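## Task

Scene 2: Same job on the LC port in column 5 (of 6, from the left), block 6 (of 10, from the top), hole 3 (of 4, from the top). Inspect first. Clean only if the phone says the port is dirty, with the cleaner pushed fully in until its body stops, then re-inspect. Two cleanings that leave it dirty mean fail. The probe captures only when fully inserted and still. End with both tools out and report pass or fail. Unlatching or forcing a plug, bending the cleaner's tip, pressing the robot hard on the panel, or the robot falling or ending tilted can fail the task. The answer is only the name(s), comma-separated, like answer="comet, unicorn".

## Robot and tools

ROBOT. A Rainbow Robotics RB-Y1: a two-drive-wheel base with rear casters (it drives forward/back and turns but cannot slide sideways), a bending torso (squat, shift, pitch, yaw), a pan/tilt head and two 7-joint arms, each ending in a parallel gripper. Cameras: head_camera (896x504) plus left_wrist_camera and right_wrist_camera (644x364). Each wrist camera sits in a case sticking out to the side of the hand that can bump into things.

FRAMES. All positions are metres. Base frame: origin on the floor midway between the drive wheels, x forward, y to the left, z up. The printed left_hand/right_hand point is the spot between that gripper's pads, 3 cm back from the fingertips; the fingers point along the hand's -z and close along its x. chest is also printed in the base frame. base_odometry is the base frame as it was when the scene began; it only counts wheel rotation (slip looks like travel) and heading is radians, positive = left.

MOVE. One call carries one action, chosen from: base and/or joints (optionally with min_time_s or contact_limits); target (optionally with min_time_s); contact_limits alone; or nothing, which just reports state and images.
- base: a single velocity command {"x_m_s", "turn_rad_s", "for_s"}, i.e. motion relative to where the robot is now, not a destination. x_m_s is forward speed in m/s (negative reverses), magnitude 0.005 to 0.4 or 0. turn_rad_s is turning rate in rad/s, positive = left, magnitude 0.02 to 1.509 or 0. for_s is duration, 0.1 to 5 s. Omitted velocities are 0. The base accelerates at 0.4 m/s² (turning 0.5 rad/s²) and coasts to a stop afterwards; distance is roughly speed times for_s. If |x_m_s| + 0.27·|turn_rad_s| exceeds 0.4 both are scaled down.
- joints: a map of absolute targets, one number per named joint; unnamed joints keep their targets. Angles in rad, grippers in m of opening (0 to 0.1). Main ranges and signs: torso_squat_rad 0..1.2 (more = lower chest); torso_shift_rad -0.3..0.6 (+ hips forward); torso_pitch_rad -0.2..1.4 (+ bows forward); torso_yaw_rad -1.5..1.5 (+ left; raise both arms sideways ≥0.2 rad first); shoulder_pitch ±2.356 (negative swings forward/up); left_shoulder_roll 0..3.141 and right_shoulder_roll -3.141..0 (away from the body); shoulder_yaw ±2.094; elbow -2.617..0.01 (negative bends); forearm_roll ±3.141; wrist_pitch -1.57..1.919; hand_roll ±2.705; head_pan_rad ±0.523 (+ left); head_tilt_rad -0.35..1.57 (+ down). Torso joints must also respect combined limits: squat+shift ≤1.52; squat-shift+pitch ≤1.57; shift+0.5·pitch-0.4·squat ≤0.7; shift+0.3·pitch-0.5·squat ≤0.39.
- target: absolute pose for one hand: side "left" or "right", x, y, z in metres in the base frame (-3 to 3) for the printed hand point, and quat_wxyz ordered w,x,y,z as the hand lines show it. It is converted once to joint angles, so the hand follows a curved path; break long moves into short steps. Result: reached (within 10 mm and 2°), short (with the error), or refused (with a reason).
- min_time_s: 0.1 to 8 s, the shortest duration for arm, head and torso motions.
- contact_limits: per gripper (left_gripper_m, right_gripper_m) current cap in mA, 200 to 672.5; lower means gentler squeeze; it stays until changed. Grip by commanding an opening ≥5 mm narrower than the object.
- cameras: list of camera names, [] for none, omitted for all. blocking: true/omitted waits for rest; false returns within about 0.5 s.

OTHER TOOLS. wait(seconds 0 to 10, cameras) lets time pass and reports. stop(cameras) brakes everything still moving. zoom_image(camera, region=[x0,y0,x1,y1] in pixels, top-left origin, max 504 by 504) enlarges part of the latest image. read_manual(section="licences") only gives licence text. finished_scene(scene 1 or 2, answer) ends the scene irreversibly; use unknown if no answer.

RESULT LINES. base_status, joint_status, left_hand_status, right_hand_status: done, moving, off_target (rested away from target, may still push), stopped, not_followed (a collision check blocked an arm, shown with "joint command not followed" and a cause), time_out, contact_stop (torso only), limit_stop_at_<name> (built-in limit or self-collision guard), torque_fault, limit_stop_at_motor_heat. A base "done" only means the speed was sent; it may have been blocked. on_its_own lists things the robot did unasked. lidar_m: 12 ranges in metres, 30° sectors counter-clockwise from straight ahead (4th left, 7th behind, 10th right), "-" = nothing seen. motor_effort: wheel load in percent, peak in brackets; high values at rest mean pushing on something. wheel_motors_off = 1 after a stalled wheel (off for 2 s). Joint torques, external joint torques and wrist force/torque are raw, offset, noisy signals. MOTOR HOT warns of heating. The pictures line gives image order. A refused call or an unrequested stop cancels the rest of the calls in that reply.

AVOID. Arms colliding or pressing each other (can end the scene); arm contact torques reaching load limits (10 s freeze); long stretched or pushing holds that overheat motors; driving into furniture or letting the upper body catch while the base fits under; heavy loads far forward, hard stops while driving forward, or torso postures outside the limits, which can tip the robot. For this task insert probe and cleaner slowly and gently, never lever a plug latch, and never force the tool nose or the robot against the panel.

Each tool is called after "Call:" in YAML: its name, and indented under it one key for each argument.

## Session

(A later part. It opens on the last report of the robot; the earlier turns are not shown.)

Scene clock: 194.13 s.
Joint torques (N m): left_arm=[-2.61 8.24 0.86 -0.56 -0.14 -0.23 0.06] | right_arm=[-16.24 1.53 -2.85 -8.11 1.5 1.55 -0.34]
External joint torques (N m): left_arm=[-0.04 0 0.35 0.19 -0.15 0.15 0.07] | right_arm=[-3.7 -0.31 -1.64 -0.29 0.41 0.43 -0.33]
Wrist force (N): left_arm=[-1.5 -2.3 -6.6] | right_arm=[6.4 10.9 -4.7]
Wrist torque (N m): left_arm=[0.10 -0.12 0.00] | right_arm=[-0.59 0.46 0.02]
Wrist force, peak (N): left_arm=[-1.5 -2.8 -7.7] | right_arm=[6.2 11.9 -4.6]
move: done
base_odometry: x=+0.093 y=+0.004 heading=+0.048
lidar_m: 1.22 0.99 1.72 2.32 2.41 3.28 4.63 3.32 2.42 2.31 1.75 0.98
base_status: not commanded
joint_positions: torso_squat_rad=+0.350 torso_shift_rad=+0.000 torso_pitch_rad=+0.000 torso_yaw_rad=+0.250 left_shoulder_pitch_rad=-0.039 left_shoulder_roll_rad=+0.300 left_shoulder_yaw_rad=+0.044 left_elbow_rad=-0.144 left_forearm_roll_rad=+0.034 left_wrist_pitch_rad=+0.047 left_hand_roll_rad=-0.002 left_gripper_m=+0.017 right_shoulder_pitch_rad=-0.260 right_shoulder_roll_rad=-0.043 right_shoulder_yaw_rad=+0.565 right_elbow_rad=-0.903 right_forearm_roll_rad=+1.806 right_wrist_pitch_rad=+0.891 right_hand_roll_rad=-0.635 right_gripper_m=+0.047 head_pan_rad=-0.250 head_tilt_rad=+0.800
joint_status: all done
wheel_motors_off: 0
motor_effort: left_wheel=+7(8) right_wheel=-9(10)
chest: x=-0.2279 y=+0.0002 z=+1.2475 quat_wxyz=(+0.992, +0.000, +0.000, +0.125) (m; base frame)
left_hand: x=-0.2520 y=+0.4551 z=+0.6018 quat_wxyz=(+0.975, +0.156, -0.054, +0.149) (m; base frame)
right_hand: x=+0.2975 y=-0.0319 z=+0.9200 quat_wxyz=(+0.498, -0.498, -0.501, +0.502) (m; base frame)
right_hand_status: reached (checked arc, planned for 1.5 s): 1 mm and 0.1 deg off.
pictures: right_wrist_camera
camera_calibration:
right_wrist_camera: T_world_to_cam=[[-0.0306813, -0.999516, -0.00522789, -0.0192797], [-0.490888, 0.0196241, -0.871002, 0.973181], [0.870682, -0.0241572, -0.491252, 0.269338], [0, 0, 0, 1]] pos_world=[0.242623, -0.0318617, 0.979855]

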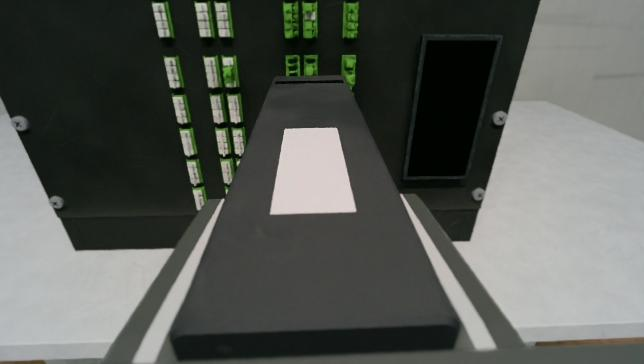

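Call:
move:
  target: {"side":"right","x":0.302,"y":-0.0318,"z":0.9203,"quat_wxyz":[0.49825,-0.49825,-0.50175,0.50175]}
  min_time_s: 1.5
  cameras: ["right_wrist_camera"]

Scene clock: 198.93 s.
Joint torques (N m): left_arm=[-2.71 8.14 0.85 -0.65 -0.15 -0.27 0.09] | right_arm=[-21.39 -0.23 -4.92 -7.92 0.8 0.24 -0.18]
External joint torques (N m): left_arm=[-0.12 -0.09 0.33 0.11 -0.16 0.11 0.1] | right_arm=[-8.63 -1.96 -3.69 -0.16 -0.27 -0.9 -0.17]
Wrist force (N): left_arm=[-1.7 -3.0 -7.2] | right_arm=[4.6 7.1 17.3]
Wrist torque (N m): left_arm=[0.19 -0.17 0.04] | right_arm=[-1.33 0.73 0.05]
Wrist force, peak (N): left_arm=[-1.5 -2.5 -7.8] | right_arm=[5.2 7.6 17.8]
move: done
base_odometry: x=+0.093 y=+0.004 heading=+0.048
lidar_m: 1.21 1.00 1.73 2.33 2.41 3.29 4.64 3.30 2.41 2.31 1.75 0.99
base_status: not commanded
joint_positions: torso_squat_rad=+0.350 torso_shift_rad=+0.000 torso_pitch_rad=+0.000 torso_yaw_rad=+0.250 left_shoulder_pitch_rad=-0.039 left_shoulder_roll_rad=+0.300 left_shoulder_yaw_rad=+0.044 left_elbow_rad=-0.144 left_forearm_roll_rad=+0.034 left_wrist_pitch_rad=+0.047 left_hand_roll_rad=-0.002 left_gripper_m=+0.017 right_shoulder_pitch_rad=-0.276 right_shoulder_roll_rad=-0.042 right_shoulder_yaw_rad=+0.563 right_elbow_rad=-0.881 right_forearm_roll_rad=+1.805 right_wrist_pitch_rad=+0.890 right_hand_roll_rad=-0.646 right_gripper_m=+0.047 head_pan_rad=-0.250 head_tilt_rad=+0.800
joint_status: all done
wheel_motors_off: 0
motor_effort: left_wheel=+7(8) right_wheel=-8(10)
chest: x=-0.2282 y=+0.0002 z=+1.2475 quat_wxyz=(+0.992, +0.000, +0.000, +0.125) (m; base frame)
left_hand: x=-0.2521 y=+0.4551 z=+0.6017 quat_wxyz=(+0.975, +0.156, -0.054, +0.149) (m; base frame)
right_hand: x=+0.3008 y=-0.0319 z=+0.9196 quat_wxyz=(+0.498, -0.498, -0.501, +0.503) (m; base frame)
right_hand_status: reached (checked arc, planned for 1.5 s): 1 mm and 0.1 deg off.
pictures: right_wrist_camera
camera_calibration:
right_wrist_camera: T_world_to_cam=[[-0.0305375, -0.999521, -0.00494254, -0.0194932], [-0.491599, 0.0193245, -0.870607, 0.974281], [0.870286, -0.0241564, -0.491954, 0.266969], [0, 0, 0, 1]] pos_world=[0.246022, -0.0318623, 0.979456]

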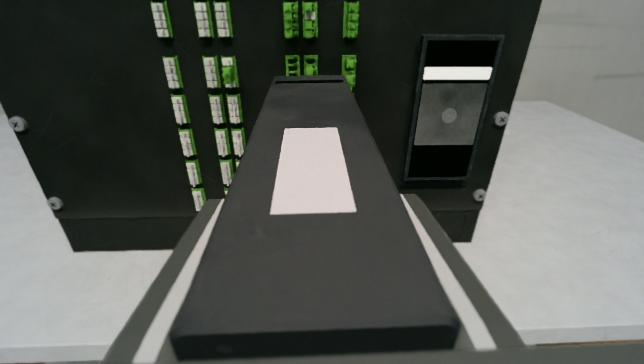

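Call:
zoom_image:
  camera: "right_wrist_camera"
  region: [410, 60, 500, 150]

Call:
zoom_image:
  camera: "right_wrist_camera"
  region: [425, 90, 475, 140]

Call:
wait:
  seconds: 0.5
  cameras: ["head_camera","right_wrist_camera"]

Call:
zoom_image:
  camera: "right_wrist_camera"
  region: [410, 60, 500, 150]

Call:
zoom_image:
  camera: "head_camera"
  region: [565, 100, 635, 170]

Scaled by 5.600 from the camera's 644x364 image, which has a finer 1265x715 frame.

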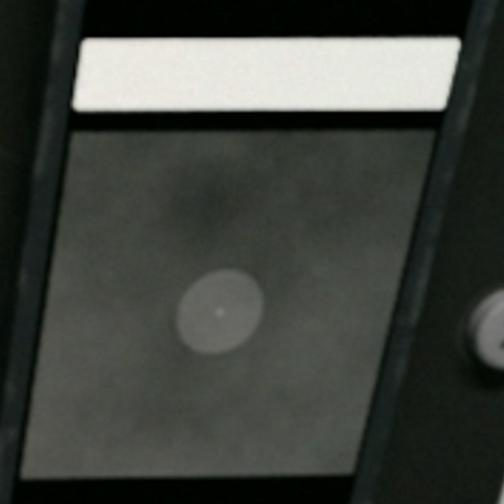

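Scaled by 10.080 from the camera's 644x364 image, which has a finer 1265x715 frame.

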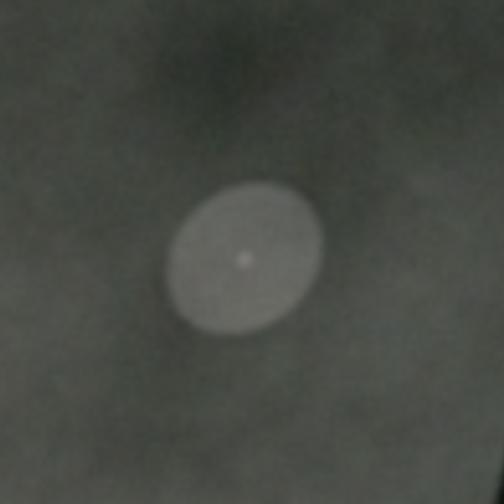

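Scene clock: 203.30 s.
Joint torques (N m): left_arm=[-2.68 8.36 0.87 -0.57 -0.19 -0.25 0.1] | right_arm=[-21.6 -0.31 -5.15 -8.03 0.78 0.35 -0.26]
External joint torques (N m): left_arm=[-0.09 0.13 0.36 0.18 -0.2 0.13 0.11] | right_arm=[-8.83 -2.04 -3.93 -0.26 -0.29 -0.78 -0.25]
Wrist force (N): left_arm=[-1.4 -2.4 -7.1] | right_arm=[5.1 7.5 17.2]
Wrist torque (N m): left_arm=[0.14 -0.14 0.03] | right_arm=[-1.36 0.78 0.02]
Wrist force, peak (N): left_arm=[-1.9 -2.6 -7.9] | right_arm=[5.2 7.5 17.8]
base_odometry: x=+0.093 y=+0.004 heading=+0.048
lidar_m: 1.21 0.99 1.72 2.33 2.42 3.28 4.64 3.32 2.43 2.32 1.75 0.98
base_status: not commanded
joint_positions: torso_squat_rad=+0.350 torso_shift_rad=+0.000 torso_pitch_rad=+0.000 torso_yaw_rad=+0.250 left_shoulder_pitch_rad=-0.039 left_shoulder_roll_rad=+0.300 left_shoulder_yaw_rad=+0.044 left_elbow_rad=-0.144 left_forearm_roll_rad=+0.034 left_wrist_pitch_rad=+0.047 left_hand_roll_rad=-0.002 left_gripper_m=+0.017 right_shoulder_pitch_rad=-0.276 right_shoulder_roll_rad=-0.042 right_shoulder_yaw_rad=+0.563 right_elbow_rad=-0.881 right_forearm_roll_rad=+1.805 right_wrist_pitch_rad=+0.890 right_hand_roll_rad=-0.646 right_gripper_m=+0.047 head_pan_rad=-0.250 head_tilt_rad=+0.800
joint_status: all done
wheel_motors_off: 0
motor_effort: left_wheel=+7(8) right_wheel=-8(10)
chest: x=-0.2282 y=+0.0002 z=+1.2475 quat_wxyz=(+0.992, +0.000, +0.000, +0.125) (m; base frame)
left_hand: x=-0.2521 y=+0.4551 z=+0.6017 quat_wxyz=(+0.975, +0.156, -0.054, +0.149) (m; base frame)
right_hand: x=+0.3008 y=-0.0319 z=+0.9196 quat_wxyz=(+0.498, -0.498, -0.501, +0.503) (m; base frame)
right_hand_status: reached (checked arc, planned for 1.5 s): 1 mm and 0.1 deg off.
wait: 0.50 s; at rest from the start
pictures: head_camera, right_wrist_camera
camera_calibration:
head_camera: T_world_to_cam=[[0.0185627, -0.999656, -0.018542, 0.0320329], [-0.746262, -0.00151063, -0.66565, 0.866243], [0.665393, 0.0261934, -0.746033, 1.16772], [0, 0, 0, 1]] pos_world=[-0.13114, 0.00274399, 1.44836]
right_wrist_camera: T_world_to_cam=[[-0.0305375, -0.999521, -0.00494254, -0.0194932], [-0.491599, 0.0193245, -0.870607, 0.974281], [0.870286, -0.0241564, -0.491954, 0.266969], [0, 0, 0, 1]] pos_world=[0.246022, -0.0318623, 0.979456]

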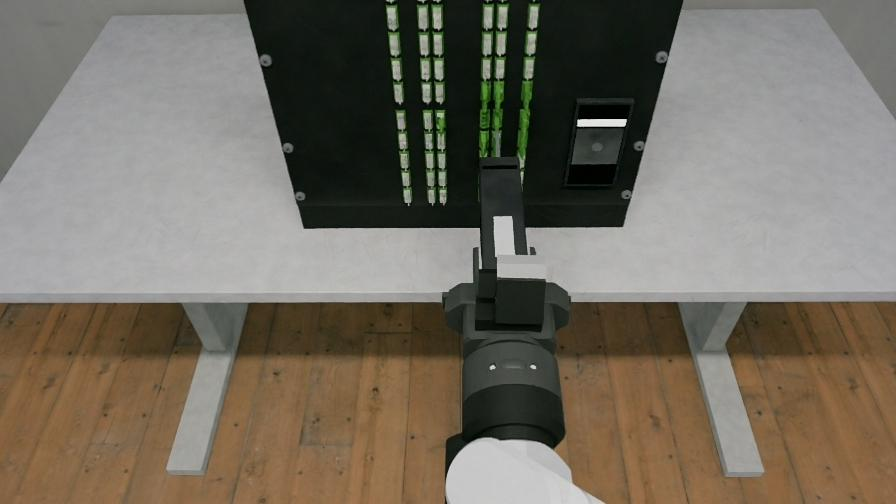

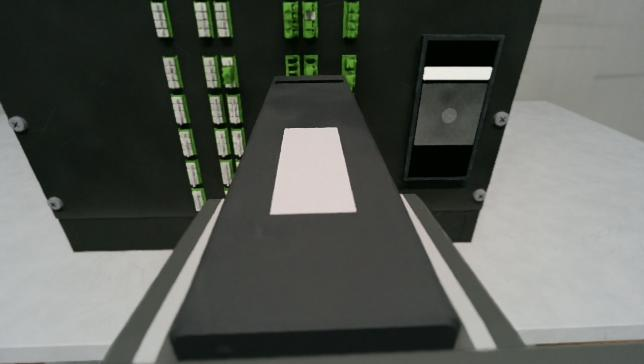

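Scaled by 5.600 from the camera's 644x364 image, which has a finer 1265x715 frame.

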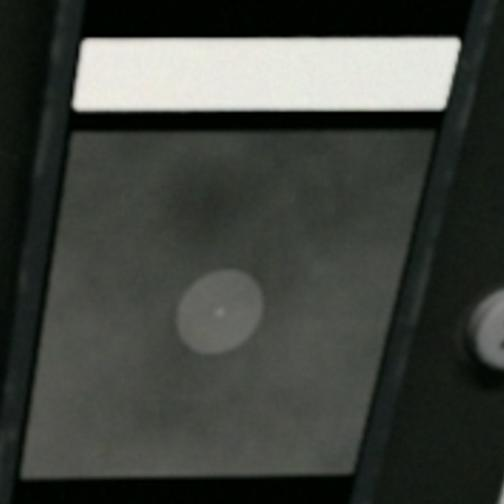

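Scaled by 7.200 from the camera's 896x504 image, which has a finer 1280x720 frame.

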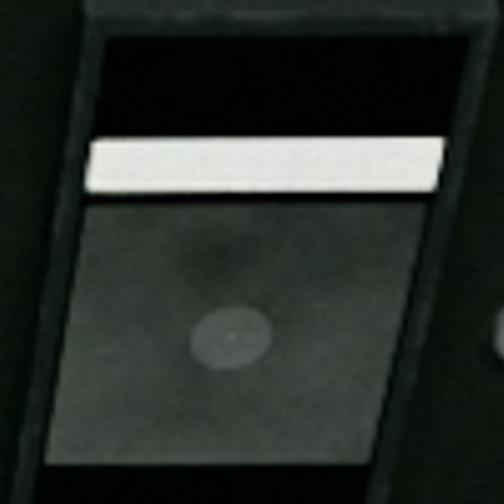

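Call:
move:
  target: {"side":"right","x":0.292,"y":-0.0318,"z":0.9197,"quat_wxyz":[0.49825,-0.49825,-0.50175,0.50175]}
  min_time_s: 2
  cameras: []

Call:
move:
  target: {"side":"right","x":0.282,"y":-0.0319,"z":0.919,"quat_wxyz":[0.49825,-0.49825,-0.50175,0.50175]}
  min_time_s: 2
  cameras: []

Call:
move:
  target: {"side":"right","x":0.24,"y":-0.0322,"z":0.918,"quat_wxyz":[0.49825,-0.49825,-0.50175,0.50175]}
  min_time_s: 3
  cameras: ["head_camera","right_wrist_camera"]

Call:
zoom_image:
  camera: "right_wrist_camera"
  region: [280, 20, 480, 190]

Call:
move:
  base: {"x_m_s":-0.1,"for_s":1}
  cameras: ["head_camera"]

Scene clock: 211.47 s.
Joint torques (N m): left_arm=[-2.73 8.13 0.73 -0.63 -0.2 -0.23 0.09] | right_arm=[-13.02 -0.38 -0.18 -8.65 2.08 2.07 0.42]
External joint torques (N m): left_arm=[-0.15 -0.1 0.21 0.12 -0.21 0.15 0.09] | right_arm=[-0.76 -2.38 0.98 -0.82 0.99 0.96 0.43]
Wrist force (N): left_arm=[-1.2 -2.6 -7.6] | right_arm=[6.5 10.2 -5.1]
Wrist torque (N m): left_arm=[0.16 -0.11 0.02] | right_arm=[-0.73 0.44 0.02]
Wrist force, peak (N): left_arm=[-2.2 -2.7 -7.6] | right_arm=[5.1 7.7 17.7]
move: done
base_odometry: x=+0.093 y=+0.004 heading=+0.048
lidar_m: 1.22 0.98 1.73 2.33 2.41 3.29 4.63 3.32 2.41 2.31 1.76 0.97
base_status: not commanded
joint_positions: torso_squat_rad=+0.350 torso_shift_rad=+0.000 torso_pitch_rad=+0.000 torso_yaw_rad=+0.250 left_shoulder_pitch_rad=-0.039 left_shoulder_roll_rad=+0.300 left_shoulder_yaw_rad=+0.044 left_elbow_rad=-0.144 left_forearm_roll_rad=+0.034 left_wrist_pitch_rad=+0.047 left_hand_roll_rad=-0.002 left_gripper_m=+0.017 right_shoulder_pitch_rad=-0.244 right_shoulder_roll_rad=-0.042 right_shoulder_yaw_rad=+0.571 right_elbow_rad=-0.919 right_forearm_roll_rad=+1.810 right_wrist_pitch_rad=+0.898 right_hand_roll_rad=-0.630 right_gripper_m=+0.047 head_pan_rad=-0.250 head_tilt_rad=+0.800
joint_status: all done
wheel_motors_off: 0
motor_effort: left_wheel=+7(8) right_wheel=-9(9)
chest: x=-0.2280 y=+0.0002 z=+1.2475 quat_wxyz=(+0.992, +0.000, +0.000, +0.125) (m; base frame)
left_hand: x=-0.2521 y=+0.4551 z=+0.6018 quat_wxyz=(+0.975, +0.156, -0.054, +0.149) (m; base frame)
right_hand: x=+0.2923 y=-0.0317 z=+0.9193 quat_wxyz=(+0.499, -0.498, -0.502, +0.501) (m; base frame)
right_hand_status: reached (checked arc, planned for 2.0 s): 1 mm and 0.1 deg off.
pictures: none
No camera images: "cameras" was empty.

Scene clock: 213.80 s.
Joint torques (N m): left_arm=[-2.81 8.31 0.84 -0.58 -0.16 -0.23 0.14] | right_arm=[-12.6 0.27 0.15 -8.92 2.3 1.93 0.29]
External joint torques (N m): left_arm=[-0.23 0.08 0.33 0.18 -0.16 0.15 0.14] | right_arm=[-0.93 -2.01 1.24 -1.01 1.18 0.84 0.3]
Wrist force (N): left_arm=[-2.0 -2.6 -6.9] | right_arm=[6.2 10.2 -5.1]
Wrist torque (N m): left_arm=[0.18 -0.18 0.01] | right_arm=[-0.75 0.63 0.05]
Wrist force, peak (N): left_arm=[-1.8 -3.2 -7.6] | right_arm=[6.5 10.6 -5.2]
move: done
base_odometry: x=+0.093 y=+0.004 heading=+0.048
lidar_m: 1.21 0.99 1.73 2.32 2.41 3.28 4.63 3.34 2.40 2.31 1.76 0.98
base_status: not commanded
joint_positions: torso_squat_rad=+0.350 torso_shift_rad=+0.000 torso_pitch_rad=+0.000 torso_yaw_rad=+0.250 left_shoulder_pitch_rad=-0.039 left_shoulder_roll_rad=+0.300 left_shoulder_yaw_rad=+0.044 left_elbow_rad=-0.144 left_forearm_roll_rad=+0.034 left_wrist_pitch_rad=+0.047 left_hand_roll_rad=-0.002 left_gripper_m=+0.017 right_shoulder_pitch_rad=-0.206 right_shoulder_roll_rad=-0.044 right_shoulder_yaw_rad=+0.580 right_elbow_rad=-0.962 right_forearm_roll_rad=+1.814 right_wrist_pitch_rad=+0.904 right_hand_roll_rad=-0.612 right_gripper_m=+0.047 head_pan_rad=-0.250 head_tilt_rad=+0.800
joint_status: all done
wheel_motors_off: 0
motor_effort: left_wheel=+7(8) right_wheel=-9(9)
chest: x=-0.2280 y=+0.0002 z=+1.2475 quat_wxyz=(+0.992, +0.000, +0.000, +0.125) (m; base frame)
left_hand: x=-0.2521 y=+0.4551 z=+0.6018 quat_wxyz=(+0.975, +0.156, -0.054, +0.149) (m; base frame)
right_hand: x=+0.2823 y=-0.0318 z=+0.9187 quat_wxyz=(+0.499, -0.498, -0.502, +0.501) (m; base frame)
right_hand_status: reached (checked arc, planned for 2.0 s): 0 mm and 0.1 deg off.
pictures: none
No camera images: "cameras" was empty.

Scene clock: 217.13 s.
Joint torques (N m): left_arm=[-2.43 8.02 0.75 -0.72 -0.14 -0.22 0.06] | right_arm=[-10.21 1.45 0.55 -9.12 2.29 1.64 0.47]
External joint torques (N m): left_arm=[0.15 -0.21 0.24 0.03 -0.15 0.16 0.07] | right_arm=[-0.95 -1.76 1.25 -0.97 1.08 0.65 0.48]
Wrist force (N): left_arm=[-1.8 -2.8 -6.8] | right_arm=[5.9 9.5 -5.2]
Wrist torque (N m): left_arm=[0.20 -0.17 0.04] | right_arm=[-0.67 0.60 0.02]
Wrist force, peak (N): left_arm=[-1.7 -2.3 -7.7] | right_arm=[6.5 10.6 -4.7]
move: done
base_odometry: x=+0.093 y=+0.004 heading=+0.048
lidar_m: 1.21 0.98 1.74 2.33 2.42 3.28 4.63 3.31 2.42 2.32 1.77 0.98
base_status: not commanded
joint_positions: torso_squat_rad=+0.350 torso_shift_rad=+0.000 torso_pitch_rad=+0.000 torso_yaw_rad=+0.250 left_shoulder_pitch_rad=-0.039 left_shoulder_roll_rad=+0.300 left_shoulder_yaw_rad=+0.044 left_elbow_rad=-0.144 left_forearm_roll_rad=+0.034 left_wrist_pitch_rad=+0.047 left_hand_roll_rad=-0.002 left_gripper_m=+0.017 right_shoulder_pitch_rad=-0.060 right_shoulder_roll_rad=-0.051 right_shoulder_yaw_rad=+0.628 right_elbow_rad=-1.122 right_forearm_roll_rad=+1.839 right_wrist_pitch_rad=+0.934 right_hand_roll_rad=-0.551 right_gripper_m=+0.047 head_pan_rad=-0.250 head_tilt_rad=+0.800
joint_status: all done
wheel_motors_off: 0
motor_effort: left_wheel=+7(8) right_wheel=-8(10)
chest: x=-0.2280 y=+0.0002 z=+1.2475 quat_wxyz=(+0.992, +0.000, +0.000, +0.125) (m; base frame)
left_hand: x=-0.2521 y=+0.4551 z=+0.6018 quat_wxyz=(+0.975, +0.156, -0.054, +0.149) (m; base frame)
right_hand: x=+0.2400 y=-0.0321 z=+0.9178 quat_wxyz=(+0.498, -0.499, -0.502, +0.501) (m; base frame)
right_hand_status: reached (checked arc, planned for 3.0 s): 0 mm and 0.1 deg off.
pictures: head_camera, right_wrist_camera
camera_calibration:
head_camera: T_world_to_cam=[[0.0185574, -0.999656, -0.0185443, 0.0320319], [-0.7464, -0.0015106, -0.665496, 0.866151], [0.665239, 0.0261913, -0.746171, 1.16776], [0, 0, 0, 1]] pos_world=[-0.13094, 0.002744, 1.44836]
right_wrist_camera: T_world_to_cam=[[-0.0317023, -0.999477, -0.0063387, -0.0199825], [-0.488413, 0.0210244, -0.872359, 0.943769], [0.872036, -0.0245598, -0.488824, 0.315799], [0, 0, 0, 1]] pos_world=[0.184927, -0.0320583, 0.97755]

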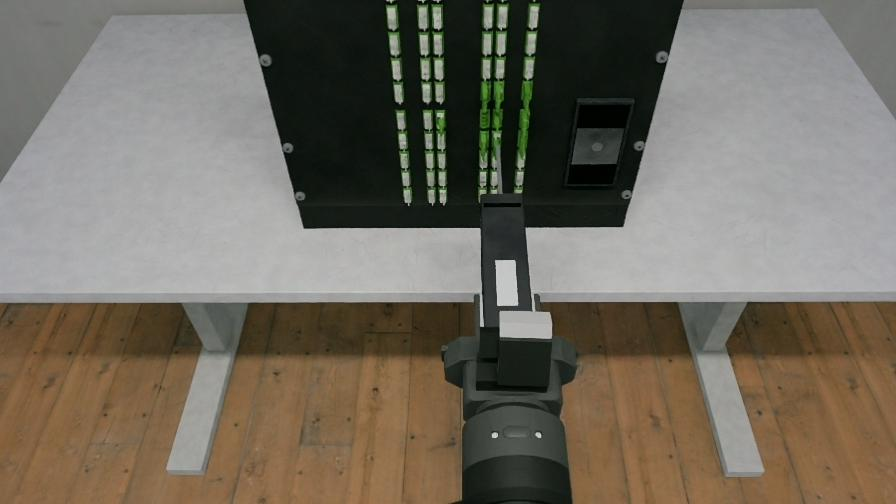

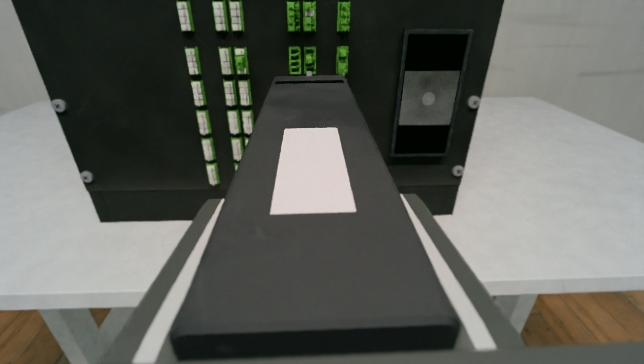

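Scaled by 2.520 from the camera's 644x364 image, which has a finer 1265x715 frame.

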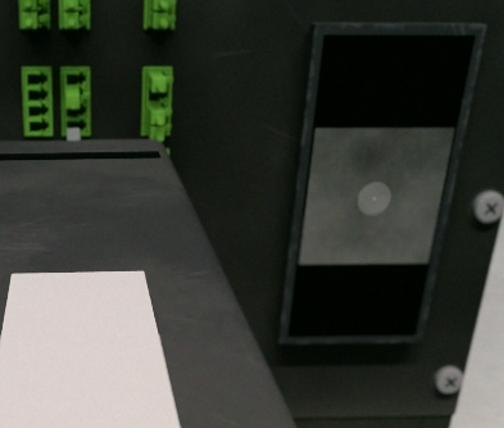

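Scene clock: 218.93 s.
Joint torques (N m): left_arm=[-3.39 8.23 0.61 -0.67 -0.18 -0.25 0.07] | right_arm=[-11.19 1.7 0.2 -8.7 2.27 1.64 0.33]
External joint torques (N m): left_arm=[-0.81 0 0.09 0.08 -0.19 0.13 0.07] | right_arm=[-1.94 -1.51 0.9 -0.55 1.06 0.65 0.34]
Wrist force (N): left_arm=[-1.7 -2.1 -7.1] | right_arm=[6.1 10.5 -5.2]
Wrist torque (N m): left_arm=[0.09 -0.17 0.05] | right_arm=[-0.79 0.61 0.02]
Wrist force, peak (N): left_arm=[-1.6 -2.9 -7.6] | right_arm=[6.2 10.5 -5.3]
move: done
base_odometry: x=-0.007 y=+0.000 heading=+0.048
lidar_m: 1.32 1.07 1.86 2.32 2.42 3.28 4.53 3.32 2.42 2.31 1.90 1.06
base_status: done (sent for 1 of 1 s)
joint_positions: torso_squat_rad=+0.350 torso_shift_rad=+0.000 torso_pitch_rad=+0.000 torso_yaw_rad=+0.250 left_shoulder_pitch_rad=-0.039 left_shoulder_roll_rad=+0.300 left_shoulder_yaw_rad=+0.044 left_elbow_rad=-0.144 left_forearm_roll_rad=+0.034 left_wrist_pitch_rad=+0.047 left_hand_roll_rad=-0.002 left_gripper_m=+0.017 right_shoulder_pitch_rad=-0.060 right_shoulder_roll_rad=-0.051 right_shoulder_yaw_rad=+0.628 right_elbow_rad=-1.122 right_forearm_roll_rad=+1.839 right_wrist_pitch_rad=+0.934 right_hand_roll_rad=-0.551 right_gripper_m=+0.047 head_pan_rad=-0.250 head_tilt_rad=+0.800
joint_status: not commanded
wheel_motors_off: 0
motor_effort: left_wheel=-5(28) right_wheel=-6(28)
chest: x=-0.2280 y=+0.0002 z=+1.2475 quat_wxyz=(+0.992, +0.000, +0.000, +0.125) (m; base frame)
left_hand: x=-0.2522 y=+0.4551 z=+0.6017 quat_wxyz=(+0.975, +0.156, -0.054, +0.149) (m; base frame)
right_hand: x=+0.2400 y=-0.0322 z=+0.9177 quat_wxyz=(+0.498, -0.499, -0.502, +0.501) (m; base frame)
pictures: head_camera
camera_calibration:
head_camera: T_world_to_cam=[[0.0185599, -0.999656, -0.0185445, 0.0320306], [-0.746356, -0.00151061, -0.665545, 0.866303], [0.665288, 0.0261932, -0.746127, 1.16764], [0, 0, 0, 1]] pos_world=[-0.13084, 0.00274399, 1.44836]

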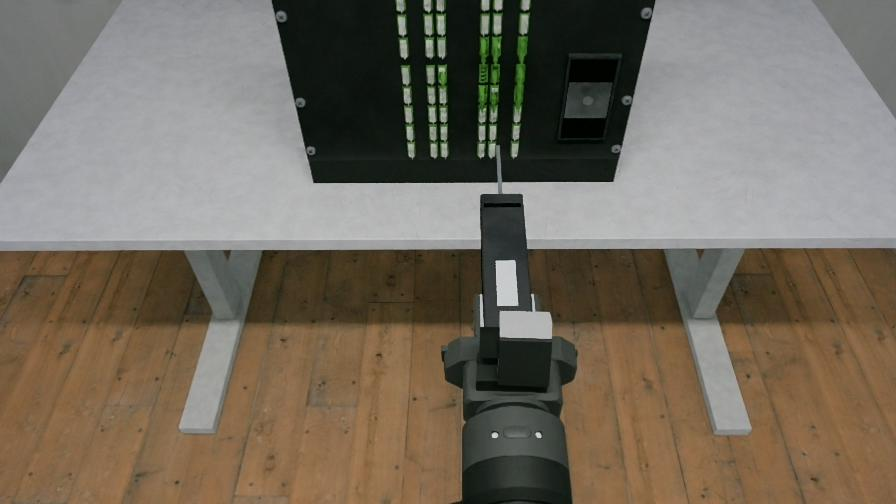

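Call:
finished_scene:
  scene: 2
  answer: "pass"

The scene is finished: the task was done.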